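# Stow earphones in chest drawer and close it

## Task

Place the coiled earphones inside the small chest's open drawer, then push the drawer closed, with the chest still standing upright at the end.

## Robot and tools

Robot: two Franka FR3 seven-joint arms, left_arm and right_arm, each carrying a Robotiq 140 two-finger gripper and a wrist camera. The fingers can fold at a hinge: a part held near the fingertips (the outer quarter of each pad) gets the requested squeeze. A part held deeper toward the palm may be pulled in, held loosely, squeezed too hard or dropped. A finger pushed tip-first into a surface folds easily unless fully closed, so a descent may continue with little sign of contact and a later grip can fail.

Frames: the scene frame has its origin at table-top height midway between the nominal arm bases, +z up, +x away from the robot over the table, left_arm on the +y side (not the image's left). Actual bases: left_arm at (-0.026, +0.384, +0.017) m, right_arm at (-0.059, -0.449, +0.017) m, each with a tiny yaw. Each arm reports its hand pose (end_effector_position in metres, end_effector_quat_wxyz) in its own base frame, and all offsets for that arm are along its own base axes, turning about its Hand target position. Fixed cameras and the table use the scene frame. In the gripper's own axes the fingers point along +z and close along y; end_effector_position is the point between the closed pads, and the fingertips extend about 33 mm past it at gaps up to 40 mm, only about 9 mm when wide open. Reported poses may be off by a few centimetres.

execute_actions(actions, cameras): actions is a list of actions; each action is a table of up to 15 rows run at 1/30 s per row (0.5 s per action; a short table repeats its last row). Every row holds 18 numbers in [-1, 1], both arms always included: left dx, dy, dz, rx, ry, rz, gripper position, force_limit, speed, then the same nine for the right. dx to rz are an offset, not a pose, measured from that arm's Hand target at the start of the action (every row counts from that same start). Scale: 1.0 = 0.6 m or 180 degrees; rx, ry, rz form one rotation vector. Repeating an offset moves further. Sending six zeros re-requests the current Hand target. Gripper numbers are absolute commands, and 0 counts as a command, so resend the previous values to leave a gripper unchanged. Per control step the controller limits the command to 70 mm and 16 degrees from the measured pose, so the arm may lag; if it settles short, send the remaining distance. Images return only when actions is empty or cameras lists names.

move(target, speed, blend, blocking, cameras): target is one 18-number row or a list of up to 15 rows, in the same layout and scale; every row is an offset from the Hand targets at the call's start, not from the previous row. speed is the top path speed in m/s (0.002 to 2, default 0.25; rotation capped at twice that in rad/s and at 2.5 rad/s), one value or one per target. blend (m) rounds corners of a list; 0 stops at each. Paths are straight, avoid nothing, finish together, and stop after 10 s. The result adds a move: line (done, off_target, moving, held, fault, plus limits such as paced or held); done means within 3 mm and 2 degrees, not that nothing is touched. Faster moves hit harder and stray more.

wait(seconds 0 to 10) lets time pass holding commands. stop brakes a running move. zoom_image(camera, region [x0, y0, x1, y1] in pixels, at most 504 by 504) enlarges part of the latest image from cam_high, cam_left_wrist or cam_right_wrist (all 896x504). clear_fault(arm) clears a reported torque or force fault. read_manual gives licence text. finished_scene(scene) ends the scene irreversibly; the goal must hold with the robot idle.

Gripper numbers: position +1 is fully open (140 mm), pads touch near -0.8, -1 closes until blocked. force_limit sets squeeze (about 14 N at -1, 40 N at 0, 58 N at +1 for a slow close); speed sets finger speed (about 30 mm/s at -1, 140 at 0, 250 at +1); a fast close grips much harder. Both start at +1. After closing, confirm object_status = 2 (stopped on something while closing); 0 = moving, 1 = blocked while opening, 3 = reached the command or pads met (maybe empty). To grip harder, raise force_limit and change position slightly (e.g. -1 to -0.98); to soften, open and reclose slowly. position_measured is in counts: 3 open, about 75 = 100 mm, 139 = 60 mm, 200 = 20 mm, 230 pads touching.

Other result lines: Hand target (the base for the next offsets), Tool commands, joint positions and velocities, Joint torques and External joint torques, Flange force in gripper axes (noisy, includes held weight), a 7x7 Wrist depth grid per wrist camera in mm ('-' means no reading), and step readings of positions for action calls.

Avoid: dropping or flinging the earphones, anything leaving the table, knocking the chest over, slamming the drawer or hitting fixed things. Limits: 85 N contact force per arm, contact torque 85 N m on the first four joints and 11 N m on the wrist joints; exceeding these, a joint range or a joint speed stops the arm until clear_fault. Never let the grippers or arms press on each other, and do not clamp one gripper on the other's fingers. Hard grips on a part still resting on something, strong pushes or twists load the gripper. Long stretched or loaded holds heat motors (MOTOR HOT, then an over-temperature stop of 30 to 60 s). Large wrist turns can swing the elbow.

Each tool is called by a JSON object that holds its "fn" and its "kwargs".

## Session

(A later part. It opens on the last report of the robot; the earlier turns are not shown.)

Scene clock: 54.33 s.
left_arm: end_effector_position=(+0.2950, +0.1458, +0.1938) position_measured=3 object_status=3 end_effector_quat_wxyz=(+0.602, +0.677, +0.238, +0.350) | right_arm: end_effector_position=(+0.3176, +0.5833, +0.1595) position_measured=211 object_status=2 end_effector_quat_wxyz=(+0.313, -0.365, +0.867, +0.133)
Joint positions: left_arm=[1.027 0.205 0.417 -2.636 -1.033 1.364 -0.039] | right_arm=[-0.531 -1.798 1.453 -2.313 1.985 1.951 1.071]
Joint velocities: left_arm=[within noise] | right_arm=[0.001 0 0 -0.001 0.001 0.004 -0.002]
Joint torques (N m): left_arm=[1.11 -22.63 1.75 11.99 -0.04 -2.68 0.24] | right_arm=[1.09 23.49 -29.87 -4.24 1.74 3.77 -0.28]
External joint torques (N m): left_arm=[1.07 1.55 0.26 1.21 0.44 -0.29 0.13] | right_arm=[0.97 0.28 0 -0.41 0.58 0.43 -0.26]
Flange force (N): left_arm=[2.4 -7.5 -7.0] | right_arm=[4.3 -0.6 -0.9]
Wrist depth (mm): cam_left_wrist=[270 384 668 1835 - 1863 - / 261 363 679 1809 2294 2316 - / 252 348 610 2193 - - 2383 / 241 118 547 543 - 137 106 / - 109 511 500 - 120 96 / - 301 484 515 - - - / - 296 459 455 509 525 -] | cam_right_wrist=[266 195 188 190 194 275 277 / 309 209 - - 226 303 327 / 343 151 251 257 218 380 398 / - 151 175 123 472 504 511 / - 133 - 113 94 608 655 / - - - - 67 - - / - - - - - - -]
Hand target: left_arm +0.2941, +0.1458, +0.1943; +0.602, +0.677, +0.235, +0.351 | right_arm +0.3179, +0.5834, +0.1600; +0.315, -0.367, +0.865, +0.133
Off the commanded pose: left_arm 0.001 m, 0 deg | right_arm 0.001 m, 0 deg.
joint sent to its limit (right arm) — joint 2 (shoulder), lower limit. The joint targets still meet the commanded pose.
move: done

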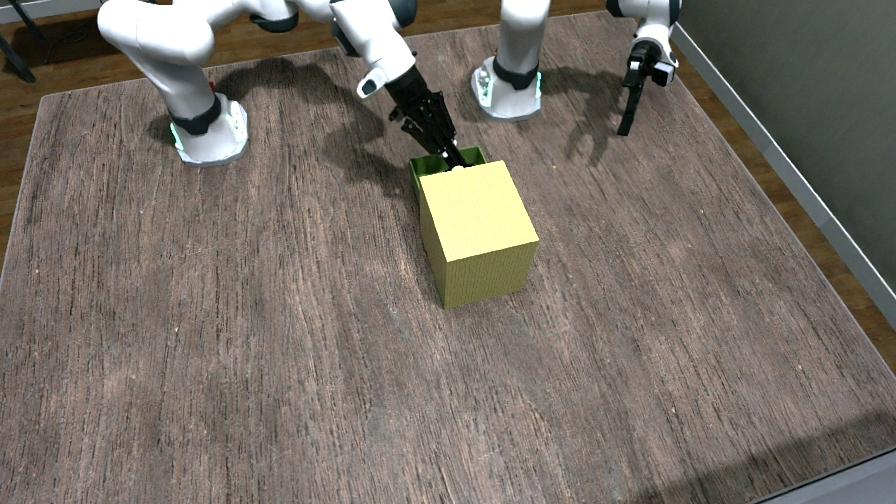

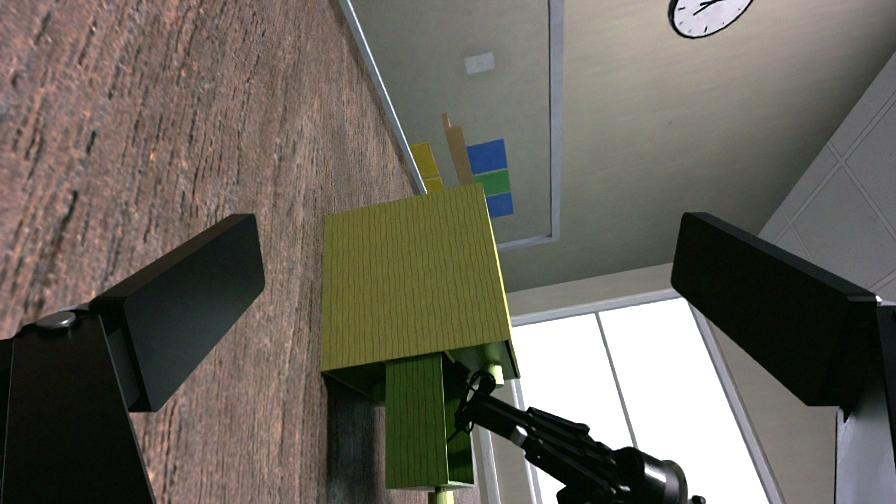

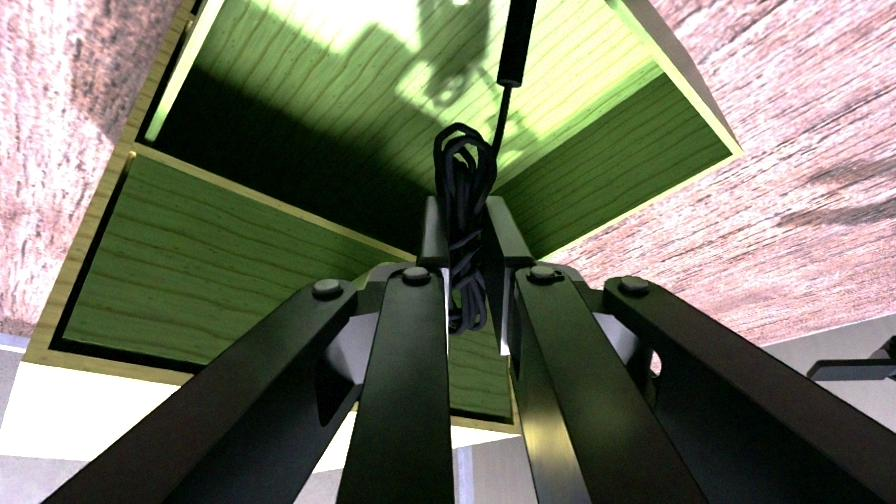

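{"fn": "move", "kwargs": {"target": [0,0,0,0,0,0,1,1,1,0.0133,0.001,-0.0583,0,0,0,-1,-1,-1], "speed": 0.05, "cameras": ["all"]}}

Scene clock: 60.13 s.
left_arm: end_effector_position=(+0.2950, +0.1458, +0.1938) position_measured=3 object_status=3 end_effector_quat_wxyz=(+0.602, +0.677, +0.238, +0.350) | right_arm: end_effector_position=(+0.3254, +0.5836, +0.1252) position_measured=211 object_status=2 end_effector_quat_wxyz=(+0.314, -0.364, +0.867, +0.133)
Joint positions: left_arm=[1.027 0.205 0.417 -2.636 -1.033 1.364 -0.039] | right_arm=[-0.533 -1.798 1.535 -2.303 2.049 2.011 1.052]
Joint velocities: left_arm=[within noise] | right_arm=[0 0 0 0.002 0.001 0.003 -0.006]
Joint torques (N m): left_arm=[1.08 -22.62 1.73 11.99 -0.04 -2.67 0.28] | right_arm=[0.17 23.25 -29.95 -4.13 1.62 3.51 -0.27]
External joint torques (N m): left_arm=[1.03 1.61 0.22 1.15 0.45 -0.28 0.18] | right_arm=[0.02 0.37 0.2 0.67 0.49 0.18 -0.25]
Flange force (N): left_arm=[2.3 -7.9 -6.9] | right_arm=[-0.6 -0.3 2.4]
Wrist depth (mm): cam_left_wrist=[269 384 679 1663 1835 1906 1967 / 260 364 677 1936 2118 - 2784 / 252 346 623 2174 - - 2383 / 241 118 556 543 - 137 - / - 110 460 500 - 120 96 / - 302 459 486 3304 3394 - / - 295 456 503 516 - -] | cam_right_wrist=[227 - - - 144 230 238 / 265 177 187 187 - 262 281 / 295 203 203 166 - 185 330 / 123 134 248 123 - 181 441 / 118 128 - 94 94 525 611 / - - - - 67 - - / - - - - - - -]
Hand target: left_arm +0.2941, +0.1458, +0.1943; +0.602, +0.677, +0.235, +0.351 | right_arm +0.3259, +0.5840, +0.1250; +0.315, -0.367, +0.865, +0.133
Off the commanded pose: left_arm 0.001 m, 0 deg | right_arm 0.001 m, 0 deg.
joint sent to its limit (right arm) — joint 2 (shoulder), lower limit. The joint targets still meet the commanded pose.
move: done

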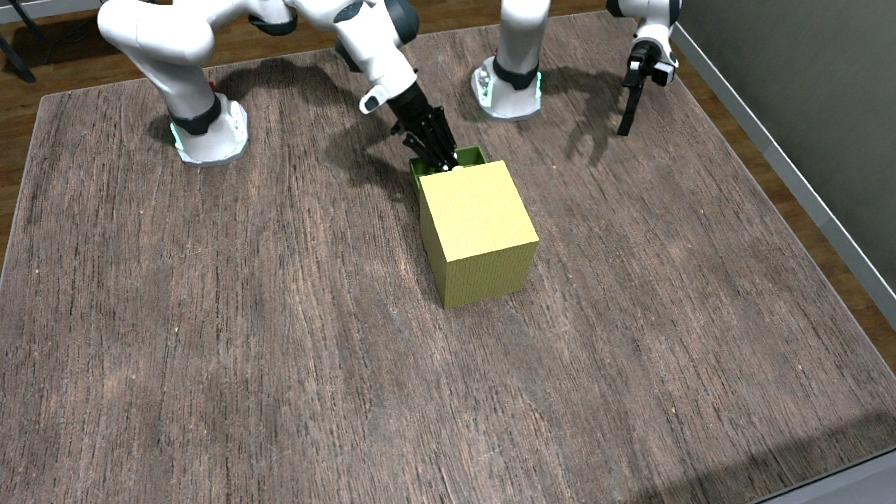

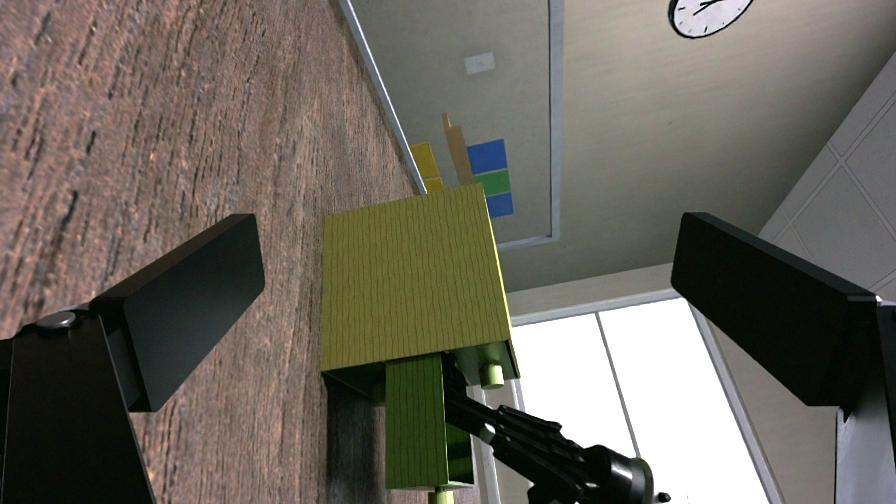

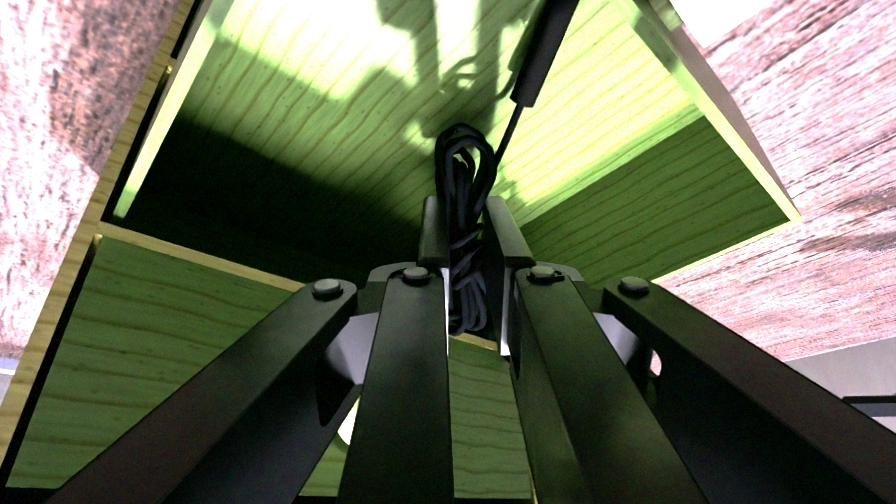

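{"fn": "zoom_image", "kwargs": {"camera": "cam_right_wrist", "region": [420, 0, 680, 146]}}

{"fn": "zoom_image", "kwargs": {"camera": "cam_high", "region": [400, 130, 500, 190]}}

{"fn": "zoom_image", "kwargs": {"camera": "cam_left_wrist", "region": [380, 340, 540, 504]}}

Scaled by 1.938 from the camera's 896x504 image, which has a finer 1280x720 frame.

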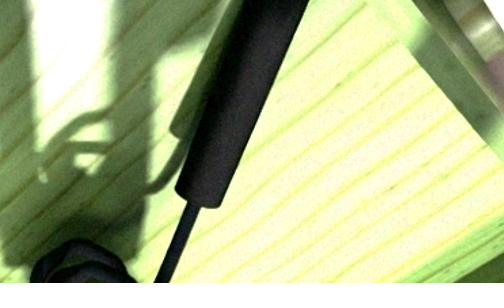

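Scaled by 5.040 from the camera's 896x504 image, which has a finer 1280x720 frame.

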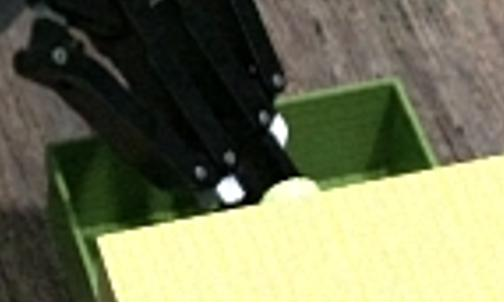

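Scaled by 3.073 from the camera's 896x504 image, which has a finer 1280x720 frame.

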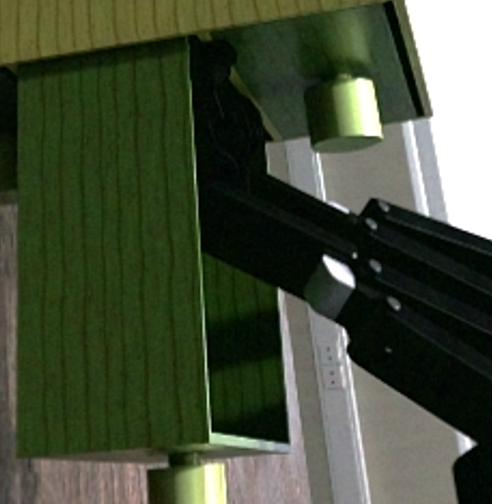

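{"fn": "move", "kwargs": {"target": [0,0,0,0,0,0,1,1,1,0,0,-0.0400,0,0,0,-1,-1,-1], "speed": 0.04, "cameras": ["cam_left_wrist","cam_right_wrist"]}}

Scene clock: 62.77 s.
left_arm: end_effector_position=(+0.2950, +0.1458, +0.1938) position_measured=3 object_status=3 end_effector_quat_wxyz=(+0.602, +0.677, +0.238, +0.350) | right_arm: end_effector_position=(+0.3265, +0.5831, +0.1015) position_measured=211 object_status=2 end_effector_quat_wxyz=(+0.314, -0.364, +0.867, +0.133)
Joint positions: left_arm=[1.027 0.205 0.417 -2.636 -1.033 1.364 -0.039] | right_arm=[-0.526 -1.798 1.591 -2.297 2.088 2.054 1.044]
Joint velocities: left_arm=[within noise] | right_arm=[-0.001 0 0 -0.001 0.003 0.004 -0.003]
Joint torques (N m): left_arm=[1.14 -22.67 1.77 11.97 -0.03 -2.67 0.3] | right_arm=[0.99 23.05 -29.97 -4.78 1.62 3.64 -0.26]
External joint torques (N m): left_arm=[1.08 1.48 0.25 1.2 0.46 -0.29 0.2] | right_arm=[0.81 0.46 0.27 0.63 0.54 0.31 -0.24]
Flange force (N): left_arm=[2.2 -7.4 -7.0] | right_arm=[2.0 0.5 1.1]
Wrist depth (mm): cam_left_wrist=[270 383 683 - - 1466 1998 / 260 363 675 - - - - / 251 346 616 2136 - - 2253 / 241 118 506 539 - 137 - / - 110 484 501 - 120 96 / - 303 478 575 3394 - - / - 294 457 457 522 - -] | cam_right_wrist=[201 - 128 125 - - 84 / 235 - 141 149 - 99 250 / 272 177 186 158 187 178 306 / - 201 204 123 207 178 372 / - 195 - 94 94 161 548 / - - - - 67 - - / - - - - - - -]
Hand target: left_arm +0.2941, +0.1458, +0.1943; +0.602, +0.677, +0.235, +0.351 | right_arm +0.3259, +0.5840, +0.1010; +0.315, -0.367, +0.865, +0.133
Off the commanded pose: left_arm 0.001 m, 0 deg | right_arm 0.001 m, 0 deg.
joint sent to its limit (right arm) — joint 2 (shoulder), lower limit. The joint targets still meet the commanded pose.
move: done
Images, in order (width x height): cam_left_wrist 896x504, cam_right_wrist 896x504.

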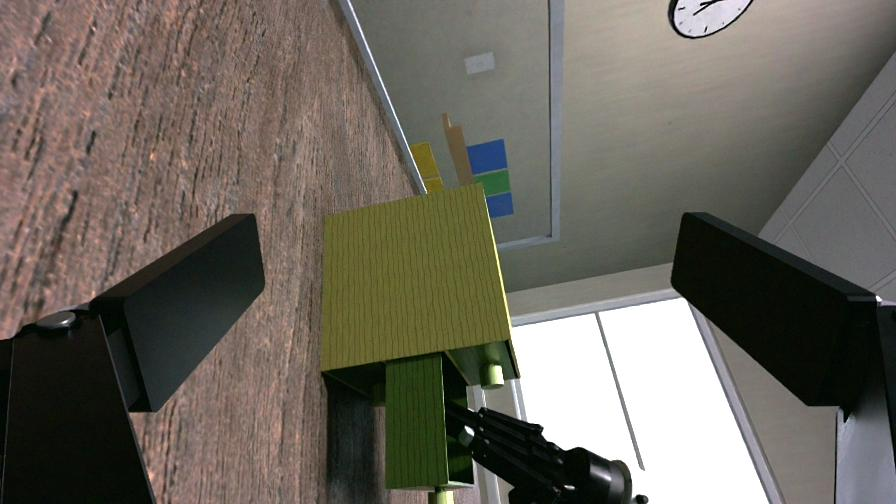

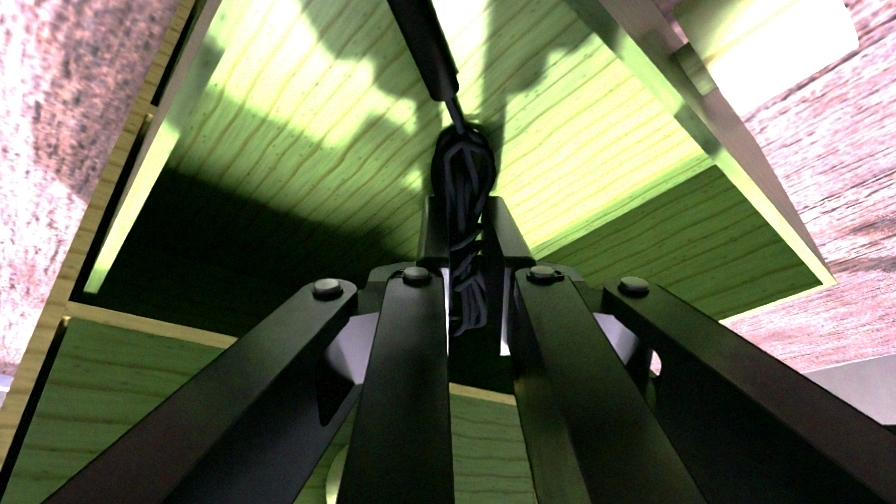

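{"fn": "move", "kwargs": {"target": [[0,0,0,0,0,0,1,1,1,0,-0.001,-0.0083,0,0,0,-1,-1,-1],[0,0,0,0,0,0,1,1,1,0,-0.001,-0.0083,0,0,0,-0.35,-1,-1]], "speed": 0.04, "cameras": ["cam_left_wrist","cam_right_wrist"]}}

Scene clock: 66.10 s.
left_arm: end_effector_position=(+0.2950, +0.1458, +0.1938) position_measured=3 object_status=3 end_effector_quat_wxyz=(+0.602, +0.677, +0.238, +0.350) | right_arm: end_effector_position=(+0.3271, +0.5826, +0.0969) position_measured=173 object_status=0 end_effector_quat_wxyz=(+0.316, -0.364, +0.866, +0.133)
Joint positions: left_arm=[1.027 0.205 0.417 -2.636 -1.033 1.364 -0.039] | right_arm=[-0.524 -1.798 1.604 -2.296 2.098 2.066 1.041]
Joint torques (N m): left_arm=[1.15 -22.7 1.73 11.98 -0.03 -2.67 0.31] | right_arm=[0.92 22.88 -30.11 -5.06 1.43 3.25 -0.24]
External joint torques (N m): left_arm=[1.12 1.52 0.25 1.17 0.46 -0.27 0.2] | right_arm=[0.65 0.36 0.09 0.4 0.35 -0.07 -0.23]
Flange force (N): left_arm=[2.2 -7.6 -7.0] | right_arm=[1.3 0.1 0.1]
Wrist depth (mm): cam_left_wrist=[269 385 675 - - 1809 1835 / 261 364 675 2065 - 2338 2316 / 252 348 616 2048 - - - / 240 118 498 553 - 137 - / - 110 488 502 5763 120 96 / - 302 476 557 - - - / - 295 457 519 525 2985 -] | cam_right_wrist=[196 - - - - - 79 / 230 142 - - 150 89 251 / - 152 - 158 169 - 297 / - 206 124 173 136 171 362 / - - 94 241 - 94 498 / - - - 191 - - - / - - - 174 - - -]
Hand target: left_arm +0.2941, +0.1458, +0.1943; +0.602, +0.677, +0.235, +0.351 | right_arm +0.3259, +0.5834, +0.0960; +0.315, -0.367, +0.865, +0.133
Off the commanded pose: left_arm 0.001 m, 0 deg | right_arm 0.002 m, 0 deg.
joint sent to its limit (right arm) — joint 2 (shoulder), lower limit. The joint targets still meet the commanded pose.
move: done
Images, in order (width x height): cam_left_wrist 896x504, cam_right_wrist 896x504.

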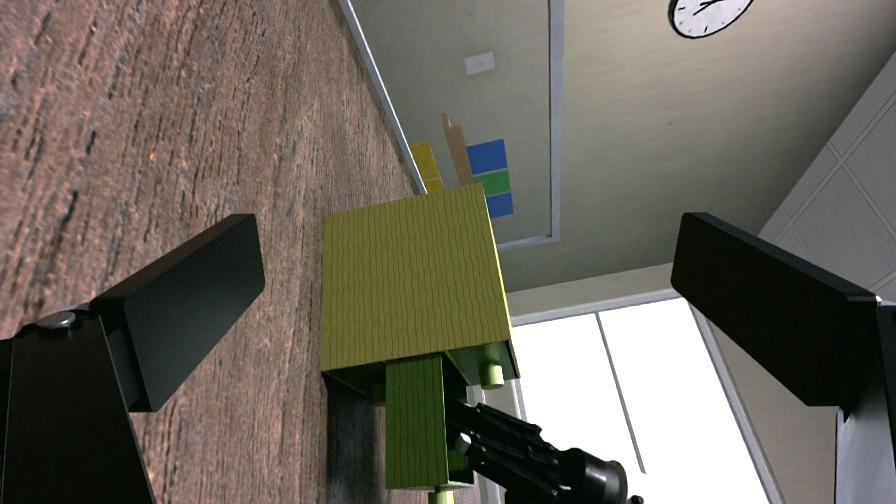

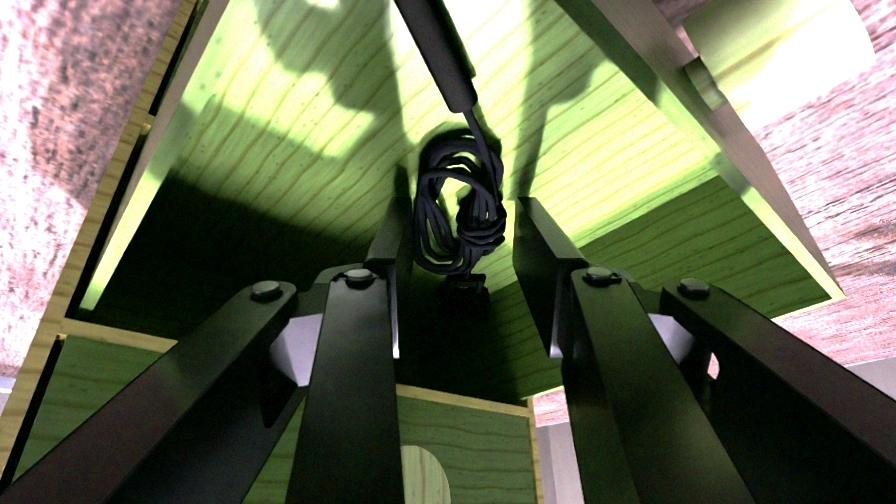

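{"fn": "move", "kwargs": {"target": [0,0,0,0,0,0,1,1,1,-0.0446,-0.0459,0.077,0,0,0,-0.35,-1,-1], "speed": 0.05, "cameras": ["cam_left_wrist","cam_right_wrist"]}}

Scene clock: 68.10 s.
left_arm: end_effector_position=(+0.2950, +0.1458, +0.1938) position_measured=3 object_status=3 end_effector_quat_wxyz=(+0.602, +0.677, +0.238, +0.350) | right_arm: end_effector_position=(+0.3003, +0.5561, +0.1421) position_measured=173 object_status=3 end_effector_quat_wxyz=(+0.317, -0.366, +0.865, +0.133)
Joint positions: left_arm=[1.027 0.205 0.417 -2.636 -1.033 1.364 -0.039] | right_arm=[-0.42 -1.765 1.521 -2.417 1.999 2.014 1.041]
Joint velocities: left_arm=[within noise] | right_arm=[-0.001 0 -0.001 0.001 -0.004 -0.003 -0.001]
Joint torques (N m): left_arm=[1.09 -22.68 1.79 11.95 -0.04 -2.67 0.3] | right_arm=[1.1 21.47 -29.57 -3.72 1.06 3 -0.01]
External joint torques (N m): left_arm=[1.07 1.5 0.31 1.17 0.45 -0.27 0.19] | right_arm=[1.14 0.91 -0.66 -0.16 -0.05 -0.33 0.01]
Flange force (N): left_arm=[2.2 -7.4 -6.9] | right_arm=[1.6 0.6 -4.1]
Wrist depth (mm): cam_left_wrist=[269 381 685 - - 1849 - / 261 363 672 1998 - - - / 251 347 601 2155 - - - / 243 118 547 545 - 137 2273 / - 110 509 504 - 120 96 / - 303 480 549 - - - / - 296 461 512 536 - -] | cam_right_wrist=[246 241 171 177 147 247 255 / 288 272 136 - 147 301 302 / 347 245 244 230 239 351 368 / 438 168 118 252 158 445 475 / 557 94 94 233 - 94 615 / - - - 227 - - - / - - - 228 - - -]
Hand target: left_arm +0.2941, +0.1458, +0.1943; +0.602, +0.677, +0.235, +0.351 | right_arm +0.2992, +0.5559, +0.1422; +0.315, -0.367, +0.865, +0.133
Off the commanded pose: left_arm 0.001 m, 0 deg | right_arm 0.001 m, 0 deg.
move: done
Images, in order (width x height): cam_left_wrist 896x504, cam_right_wrist 896x504.

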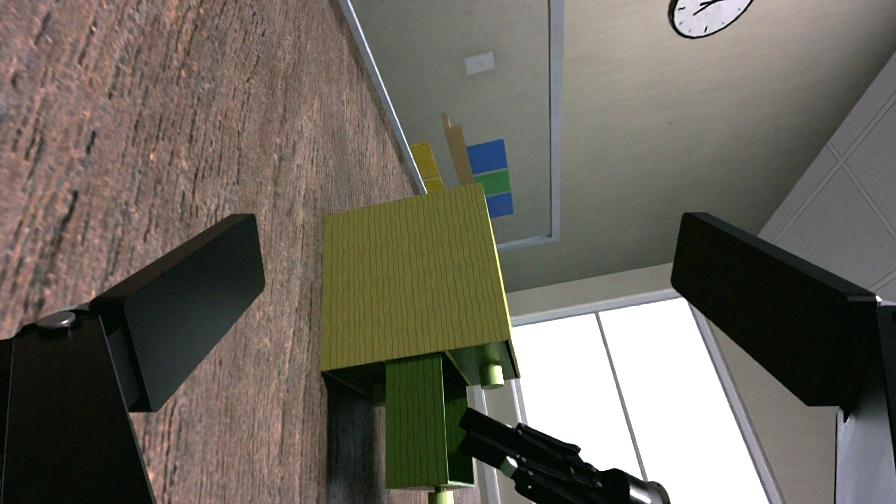

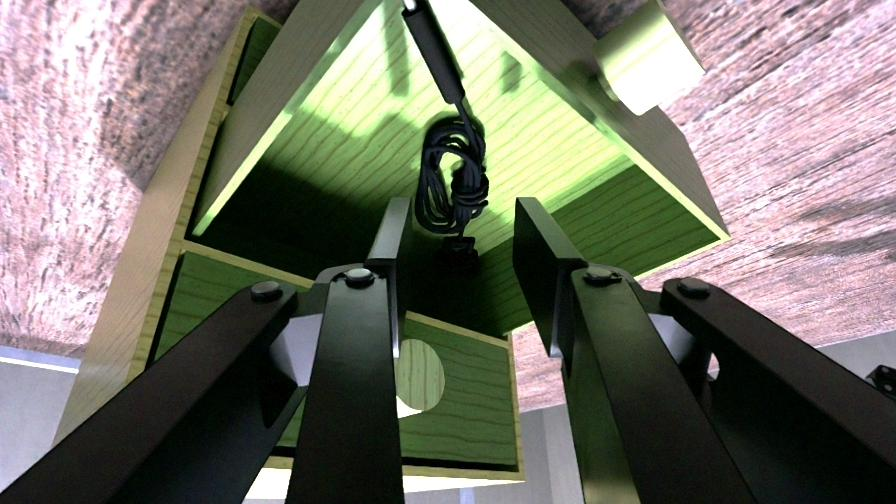

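{"fn": "move", "kwargs": {"target": [0,0,0,0,0,0,1,1,1,-0.0892,-0.0917,0.154,0,0,0,-0.35,-1,-1], "speed": 0.12, "cameras": ["all"]}}

Scene clock: 70.27 s.
left_arm: end_effector_position=(+0.2950, +0.1458, +0.1938) position_measured=3 object_status=3 end_effector_quat_wxyz=(+0.602, +0.677, +0.238, +0.350) | right_arm: end_effector_position=(+0.2465, +0.5014, +0.2348) position_measured=173 object_status=3 end_effector_quat_wxyz=(+0.317, -0.369, +0.863, +0.131)
Joint positions: left_arm=[1.027 0.205 0.417 -2.636 -1.033 1.364 -0.039] | right_arm=[-0.231 -1.723 1.281 -2.59 1.724 1.916 1.07]
Joint velocities: left_arm=[within noise] | right_arm=[0.001 0 0 -0.001 -0.003 -0.002 0.005]
Joint torques (N m): left_arm=[1.09 -22.73 1.77 12 -0.03 -2.68 0.32] | right_arm=[1.07 19.02 -26.22 2 1.06 3.07 0.15]
External joint torques (N m): left_arm=[1.04 1.43 0.26 1.19 0.46 -0.3 0.21] | right_arm=[1.17 1.08 -0.79 0.08 -0.1 -0.29 0.17]
Flange force (N): left_arm=[2.2 -7.2 -6.9] | right_arm=[0.9 0.9 -3.9]
Wrist depth (mm): cam_left_wrist=[270 387 677 1863 - 1674 1663 / 260 365 670 1921 - - 2316 / 252 347 604 2294 2015 - 2753 / 241 118 547 548 - 137 2478 / - 109 509 503 - 120 96 / - 302 484 516 - - - / - 295 457 710 574 2950 -] | cam_right_wrist=[348 351 341 234 346 357 358 / 410 412 315 - 406 422 423 / 497 479 296 - 513 511 516 / 631 405 255 295 158 657 657 / 762 76 94 332 - 94 535 / - - - 1320 - - - / - - - 1970 - - -]
Hand target: left_arm +0.2941, +0.1458, +0.1943; +0.602, +0.677, +0.235, +0.351 | right_arm +0.2456, +0.5009, +0.2346; +0.315, -0.367, +0.865, +0.133
Off the commanded pose: left_arm 0.001 m, 0 deg | right_arm 0.001 m, 0 deg.
move: done

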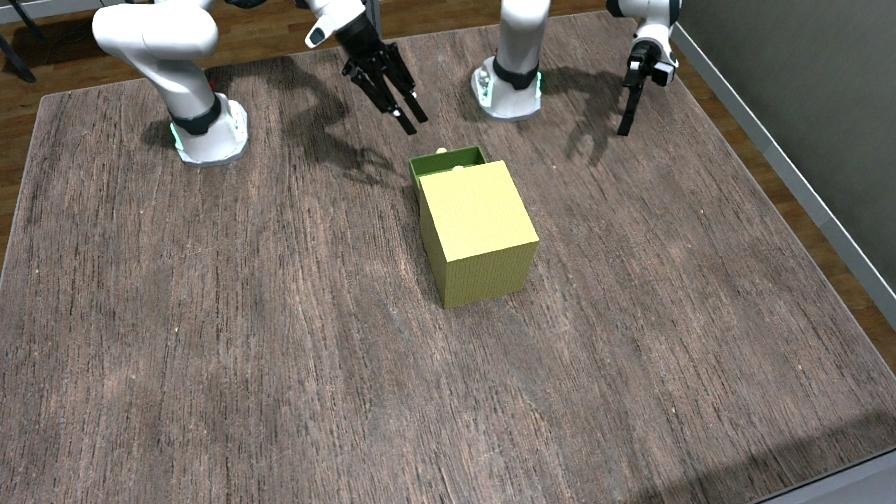

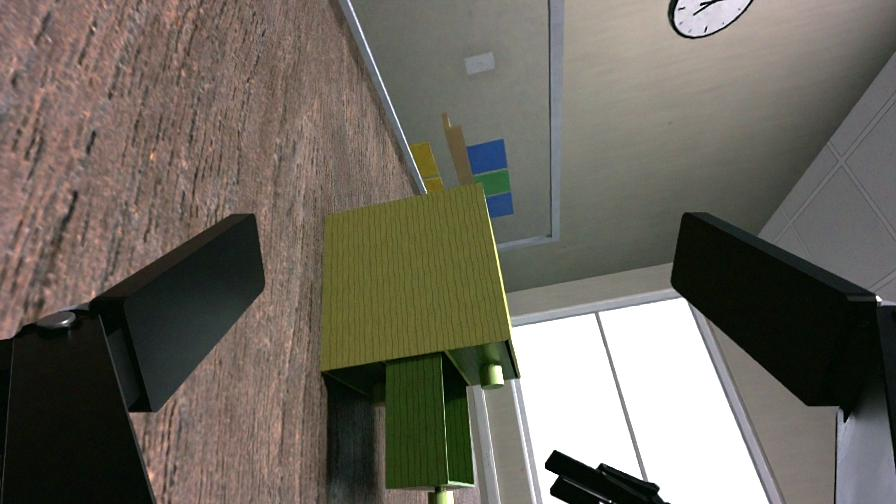

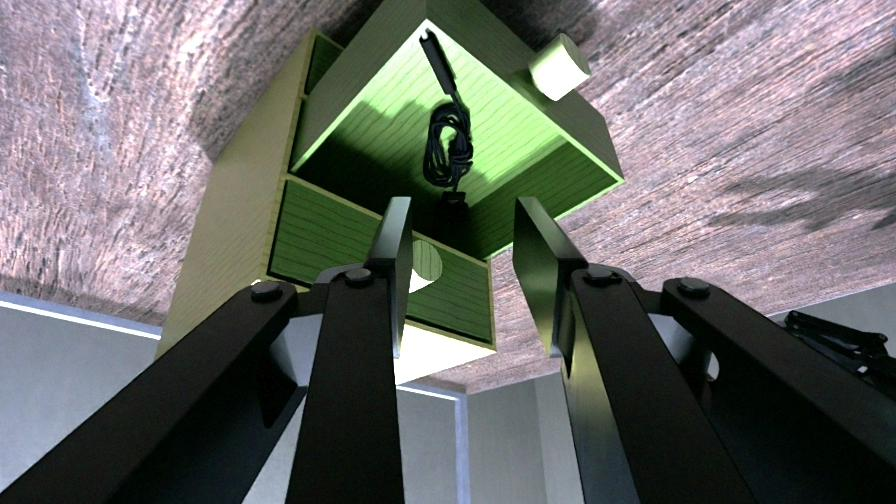

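{"fn": "zoom_image", "kwargs": {"camera": "cam_right_wrist", "region": [280, 0, 640, 270]}}

{"fn": "zoom_image", "kwargs": {"camera": "cam_left_wrist", "region": [370, 330, 540, 504]}}

{"fn": "zoom_image", "kwargs": {"camera": "cam_high", "region": [390, 130, 510, 190]}}

Scaled by 1.400 from the camera's 896x504 image, which has a finer 1280x720 frame.

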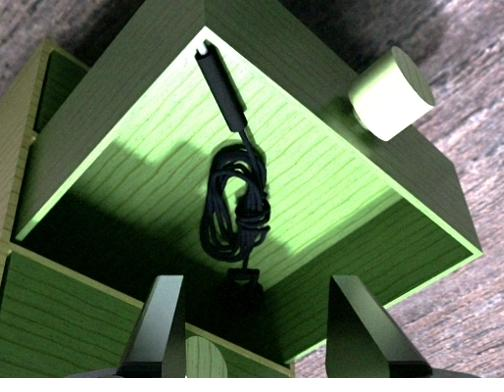

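Scaled by 2.897 from the camera's 896x504 image, which has a finer 1280x720 frame.

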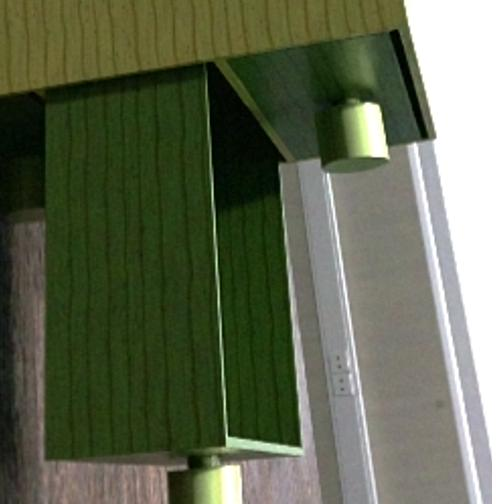

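Scaled by 4.200 from the camera's 896x504 image, which has a finer 1280x720 frame.

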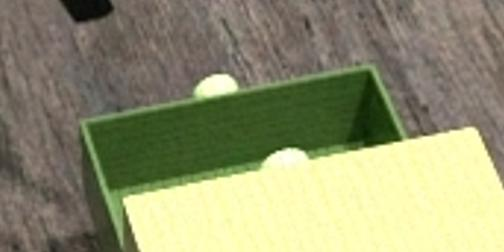

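{"fn": "move", "kwargs": {"target": [0,0,0,0,0,0,1,1,1,-0.08,0.06,0,0,0,-0.115,-1,-1,-1], "speed": 0.2, "cameras": ["cam_high"]}}

Scene clock: 77.03 s.
left_arm: end_effector_position=(+0.2950, +0.1458, +0.1938) position_measured=3 object_status=3 end_effector_quat_wxyz=(+0.602, +0.677, +0.238, +0.350) | right_arm: end_effector_position=(+0.1975, +0.5372, +0.2342) position_measured=230 object_status=3 end_effector_quat_wxyz=(+0.334, -0.209, +0.916, +0.074)
Joint positions: left_arm=[1.027 0.205 0.417 -2.636 -1.033 1.364 -0.039] | right_arm=[-0.196 -1.797 1.288 -2.371 1.422 1.904 1.721]
Joint velocities: left_arm=[within noise] | right_arm=[0 -0.001 0 -0.001 -0.001 0 0.006]
Joint torques (N m): left_arm=[1.15 -22.68 1.75 12.02 -0.05 -2.67 0.32] | right_arm=[-0.06 22.64 -28.68 -0.58 0.47 3.27 0.1]
External joint torques (N m): left_arm=[1.06 1.52 0.21 1.22 0.44 -0.28 0.21] | right_arm=[-0.11 0.22 -0.64 0.76 -0.14 -0.23 0.12]
Flange force (N): left_arm=[2.4 -7.7 -6.9] | right_arm=[-2.6 2.6 -1.6]
Wrist depth (mm): cam_left_wrist=[271 385 733 1863 - 1770 - / 260 363 672 2015 2065 - - / 252 347 604 1408 3490 2453 - / 242 118 545 541 3349 137 2273 / - 110 507 501 4130 120 96 / - 303 474 496 - - - / - 295 457 450 - 3540 -] | cam_right_wrist=[347 349 345 335 355 355 357 / 408 412 406 266 404 418 419 / 499 499 467 - 535 509 512 / 626 628 330 114 613 648 655 / 851 800 - 88 88 831 778 / 1348 - - - 70 - - / - - - - - - -]
Hand target: left_arm +0.2941, +0.1458, +0.1943; +0.602, +0.677, +0.235, +0.351 | right_arm +0.1976, +0.5369, +0.2346; +0.334, -0.205, +0.917, +0.074
Off the commanded pose: left_arm 0.001 m, 0 deg | right_arm 0.001 m, 0 deg.
move: done
Images, in order (width x height): cam_high 896x504.

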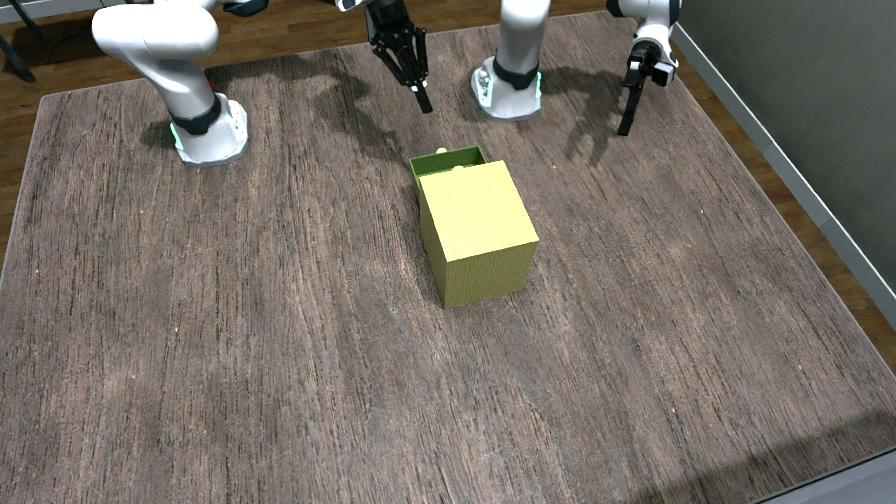

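{"fn": "move", "kwargs": {"target": [0,0,0,0,0,0,1,1,1,-0.0711,0.0552,-0.08,0,0,-0.114,-1,-1,-1], "speed": 0.2, "cameras": ["cam_high","cam_right_wrist"]}}

Scene clock: 79.77 s.
left_arm: end_effector_position=(+0.2950, +0.1458, +0.1938) position_measured=3 object_status=3 end_effector_quat_wxyz=(+0.602, +0.677, +0.238, +0.350) | right_arm: end_effector_position=(+0.1546, +0.5705, +0.1859) position_measured=230 object_status=3 end_effector_quat_wxyz=(+0.341, -0.042, +0.939, +0.013)
Joint positions: left_arm=[1.027 0.205 0.417 -2.636 -1.033 1.364 -0.039] | right_arm=[-0.272 -1.797 1.343 -2.071 1.199 1.787 2.299]
Joint velocities: left_arm=[within noise] | right_arm=[0 0 0.001 0 0.001 0 0.007]
Joint torques (N m): left_arm=[1.11 -22.64 1.79 12 -0.03 -2.67 0.32] | right_arm=[-0.1 28.86 -31.5 -3.45 -0.22 2.82 0.13]
External joint torques (N m): left_arm=[1.08 1.62 0.3 1.13 0.47 -0.27 0.22] | right_arm=[-0.19 0.22 -0.64 0.56 -0.13 -0.28 0.15]
Flange force (N): left_arm=[2.1 -7.9 -7.1] | right_arm=[-1.1 3.0 -2.0]
Wrist depth (mm): cam_left_wrist=[271 384 666 - 1709 1757 - / 260 364 672 2174 - - - / 252 344 610 2294 - - 2723 / 241 118 547 568 - 137 2383 / - 109 502 492 - 120 96 / - 303 487 484 - - - / - 296 461 589 3394 - -] | cam_right_wrist=[298 299 301 303 304 302 301 / 348 354 355 358 358 357 357 / 425 427 425 - 438 430 434 / 541 540 536 114 500 549 553 / 732 685 - 88 88 700 769 / 1041 - - - 70 - - / - - - - - - -]
Hand target: left_arm +0.2941, +0.1458, +0.1943; +0.602, +0.677, +0.235, +0.351 | right_arm +0.1550, +0.5700, +0.1866; +0.342, -0.039, +0.939, +0.013
Off the commanded pose: left_arm 0.001 m, 0 deg | right_arm 0.001 m, 0 deg.
joint sent to its limit (right arm) — joint 2 (shoulder), lower limit. The joint targets still meet the commanded pose.
move: done
Images, in order (width x height): cam_high 896x504, cam_right_wrist 896x504.

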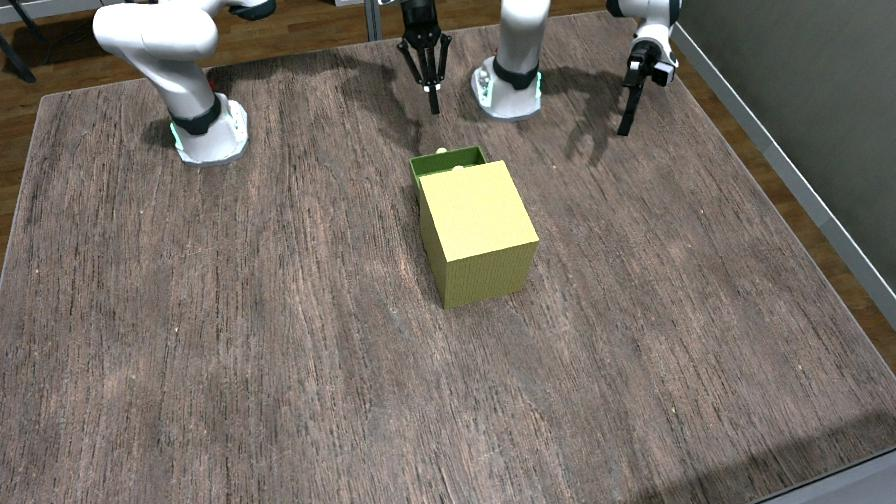

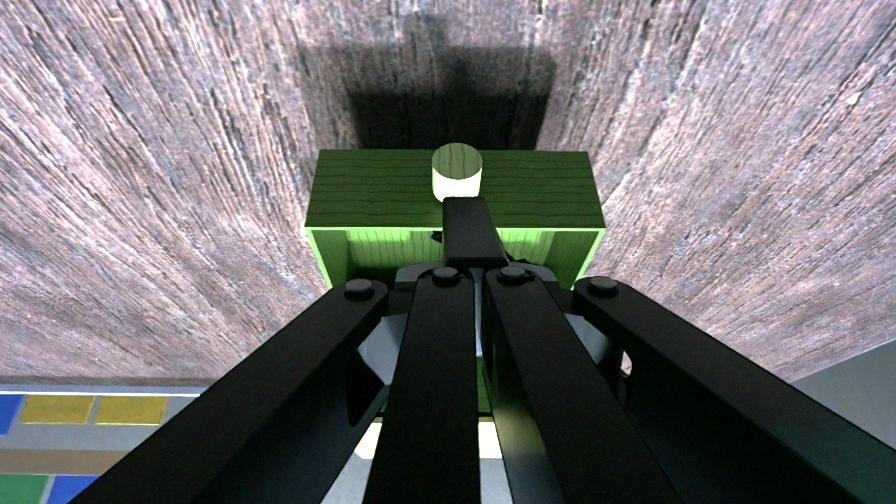

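{"fn": "move", "kwargs": {"target": [0,0,0,0,0,0,1,1,1,0,0,-0.1333,0,0,0,-1,-1,-1], "speed": 0.15, "cameras": ["cam_left_wrist","cam_right_wrist"]}}

Scene clock: 82.43 s.
left_arm: end_effector_position=(+0.2950, +0.1458, +0.1938) position_measured=3 object_status=3 end_effector_quat_wxyz=(+0.602, +0.677, +0.238, +0.350) | right_arm: end_effector_position=(+0.1553, +0.5695, +0.1069) position_measured=230 object_status=3 end_effector_quat_wxyz=(+0.342, -0.042, +0.939, +0.011)
Joint positions: left_arm=[1.027 0.205 0.417 -2.636 -1.033 1.364 -0.039] | right_arm=[-0.22 -1.798 1.519 -2.098 1.25 1.915 2.373]
Joint velocities: left_arm=[within noise] | right_arm=[0 0 0 -0.001 0 0.001 0.006]
Joint torques (N m): left_arm=[1.1 -22.64 1.75 11.99 -0.05 -2.69 0.29] | right_arm=[1.09 27.27 -31.21 -5.47 0.57 3.35 0.24]
External joint torques (N m): left_arm=[1.13 1.54 0.33 1.23 0.43 -0.28 0.19] | right_arm=[0.98 0.43 0.07 -0.33 0.53 0.34 0.26]
Flange force (N): left_arm=[2.3 -7.6 -7.2] | right_arm=[2.0 -3.7 0.2]
Wrist depth (mm): cam_left_wrist=[270 385 725 1697 - 1361 1936 / 261 364 679 1998 - - - / 252 346 599 2118 3059 - - / 241 118 502 542 - 137 107 / - 109 505 507 - 128 96 / - 301 476 556 2784 - - / - 294 454 2816 4130 - -] | cam_right_wrist=[212 213 214 214 214 214 213 / 249 251 251 252 252 252 251 / 302 304 305 304 305 305 305 / 383 383 365 123 367 387 388 / 526 490 - 88 88 493 532 / 742 - - - 70 - 762 / - - - - - - -]
Hand target: left_arm +0.2941, +0.1458, +0.1943; +0.602, +0.677, +0.235, +0.351 | right_arm +0.1550, +0.5700, +0.1066; +0.342, -0.039, +0.939, +0.013
Off the commanded pose: left_arm 0.001 m, 0 deg | right_arm 0.001 m, 0 deg.
joint read past its limit (right arm) — joint 2 (shoulder), lower limit.
joint sent to its limit (right arm) — joint 2 (shoulder), lower limit. The joint targets still meet the commanded pose.
move: done
Images, in order (width x height): cam_left_wrist 896x504, cam_right_wrist 896x504.

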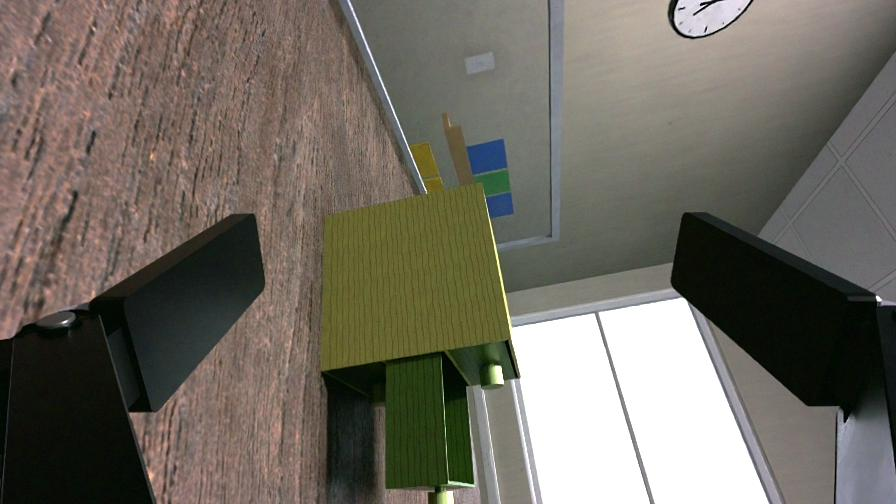

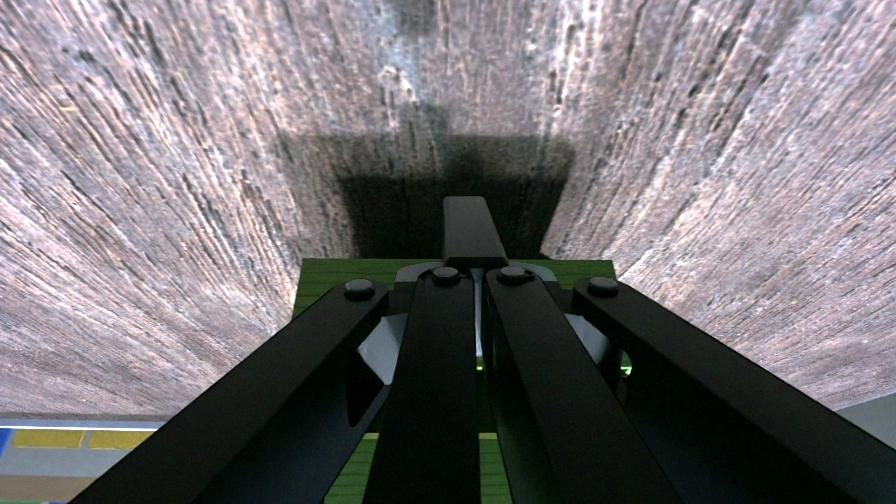

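{"fn": "move", "kwargs": {"target": [[0,0,0,0,0,0,1,1,1,0.0415,0.0033,0,0,0,0,-1,-1,-1],[0,0,0,0,0,0,1,1,1,0.216,0.017,0,0,0,0,-1,-1,-1]], "speed": [0.08, 0.05], "blend": [0.005, 0], "cameras": ["all"]}}

Scene clock: 86.53 s.
left_arm: end_effector_position=(+0.2950, +0.1458, +0.1938) position_measured=3 object_status=3 end_effector_quat_wxyz=(+0.602, +0.677, +0.238, +0.350) | right_arm: end_effector_position=(+0.2844, +0.5791, +0.1066) position_measured=230 object_status=3 end_effector_quat_wxyz=(+0.342, -0.036, +0.939, +0.013)
Joint positions: left_arm=[1.027 0.205 0.417 -2.636 -1.033 1.364 -0.039] | right_arm=[-0.493 -1.782 1.534 -2.039 1.359 2.034 2.188]
Joint velocities: left_arm=[within noise] | right_arm=[0 0 0 0 0 0 -0.005]
Joint torques (N m): left_arm=[1.12 -22.66 1.8 11.98 -0.04 -2.69 0.31] | right_arm=[-0.1 29.11 -32.19 -4.47 0.9 3.54 -0.3]
External joint torques (N m): left_arm=[1.09 1.55 0.3 1.21 0.45 -0.3 0.21] | right_arm=[-0.09 0.63 -0.23 0.59 0.54 0.32 -0.28]
Flange force (N): left_arm=[2.3 -7.7 -7.1] | right_arm=[-1.6 1.4 1.1]
Wrist depth (mm): cam_left_wrist=[270 385 670 - 1709 1796 1796 / 259 367 675 - 2608 - - / 252 344 609 2136 2753 - - / 241 118 557 548 - 137 - / - 110 484 489 - 119 96 / - 301 492 604 - - - / - 294 457 760 - - -] | cam_right_wrist=[210 211 213 214 215 216 216 / 247 248 250 253 253 254 254 / 298 301 283 280 282 308 310 / 377 380 - 114 210 391 395 / 514 480 - 88 88 504 551 / 713 - - - 70 - 800 / - - - - - - -]
Hand target: left_arm +0.2941, +0.1458, +0.1943; +0.602, +0.677, +0.235, +0.351 | right_arm +0.2846, +0.5802, +0.1066; +0.342, -0.039, +0.939, +0.013
Off the commanded pose: left_arm 0.001 m, 0 deg | right_arm 0.001 m, 0 deg.
move: done

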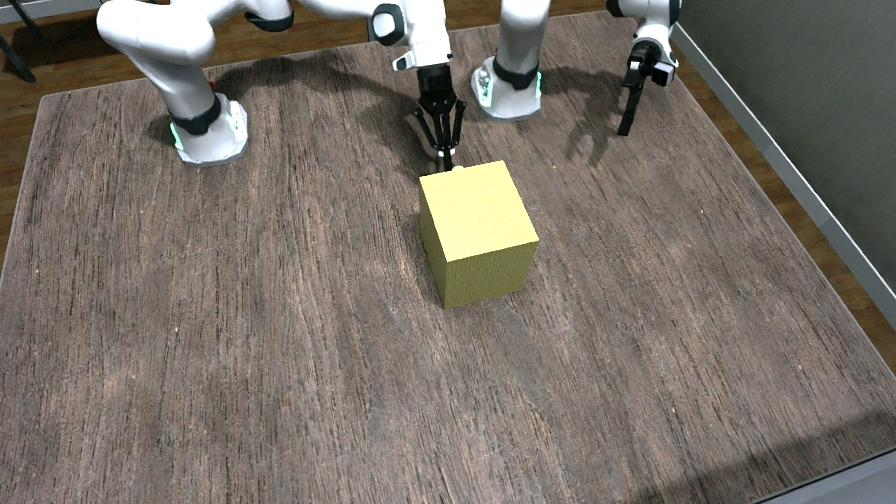

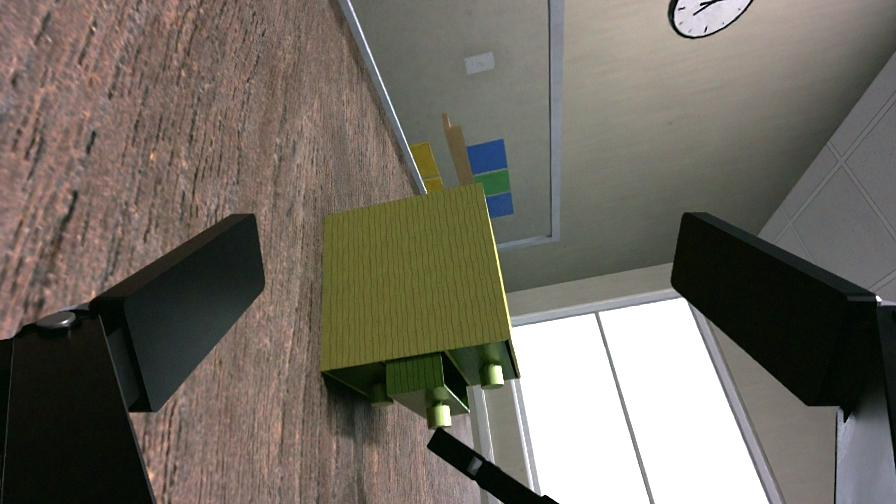

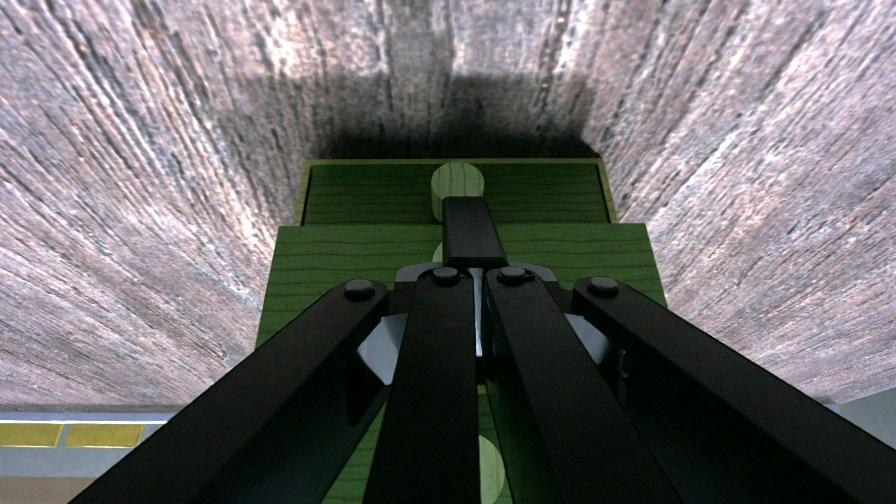

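{"fn": "zoom_image", "kwargs": {"camera": "cam_left_wrist", "region": [310, 320, 530, 450]}}

Scaled by 2.291 from the camera's 896x504 image, which has a finer 1280x720 frame.

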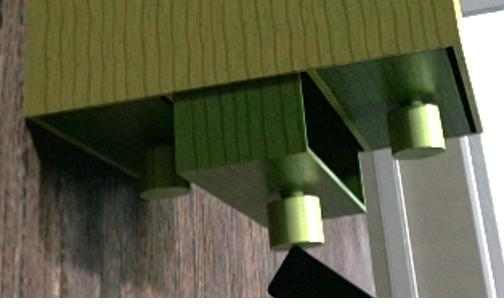

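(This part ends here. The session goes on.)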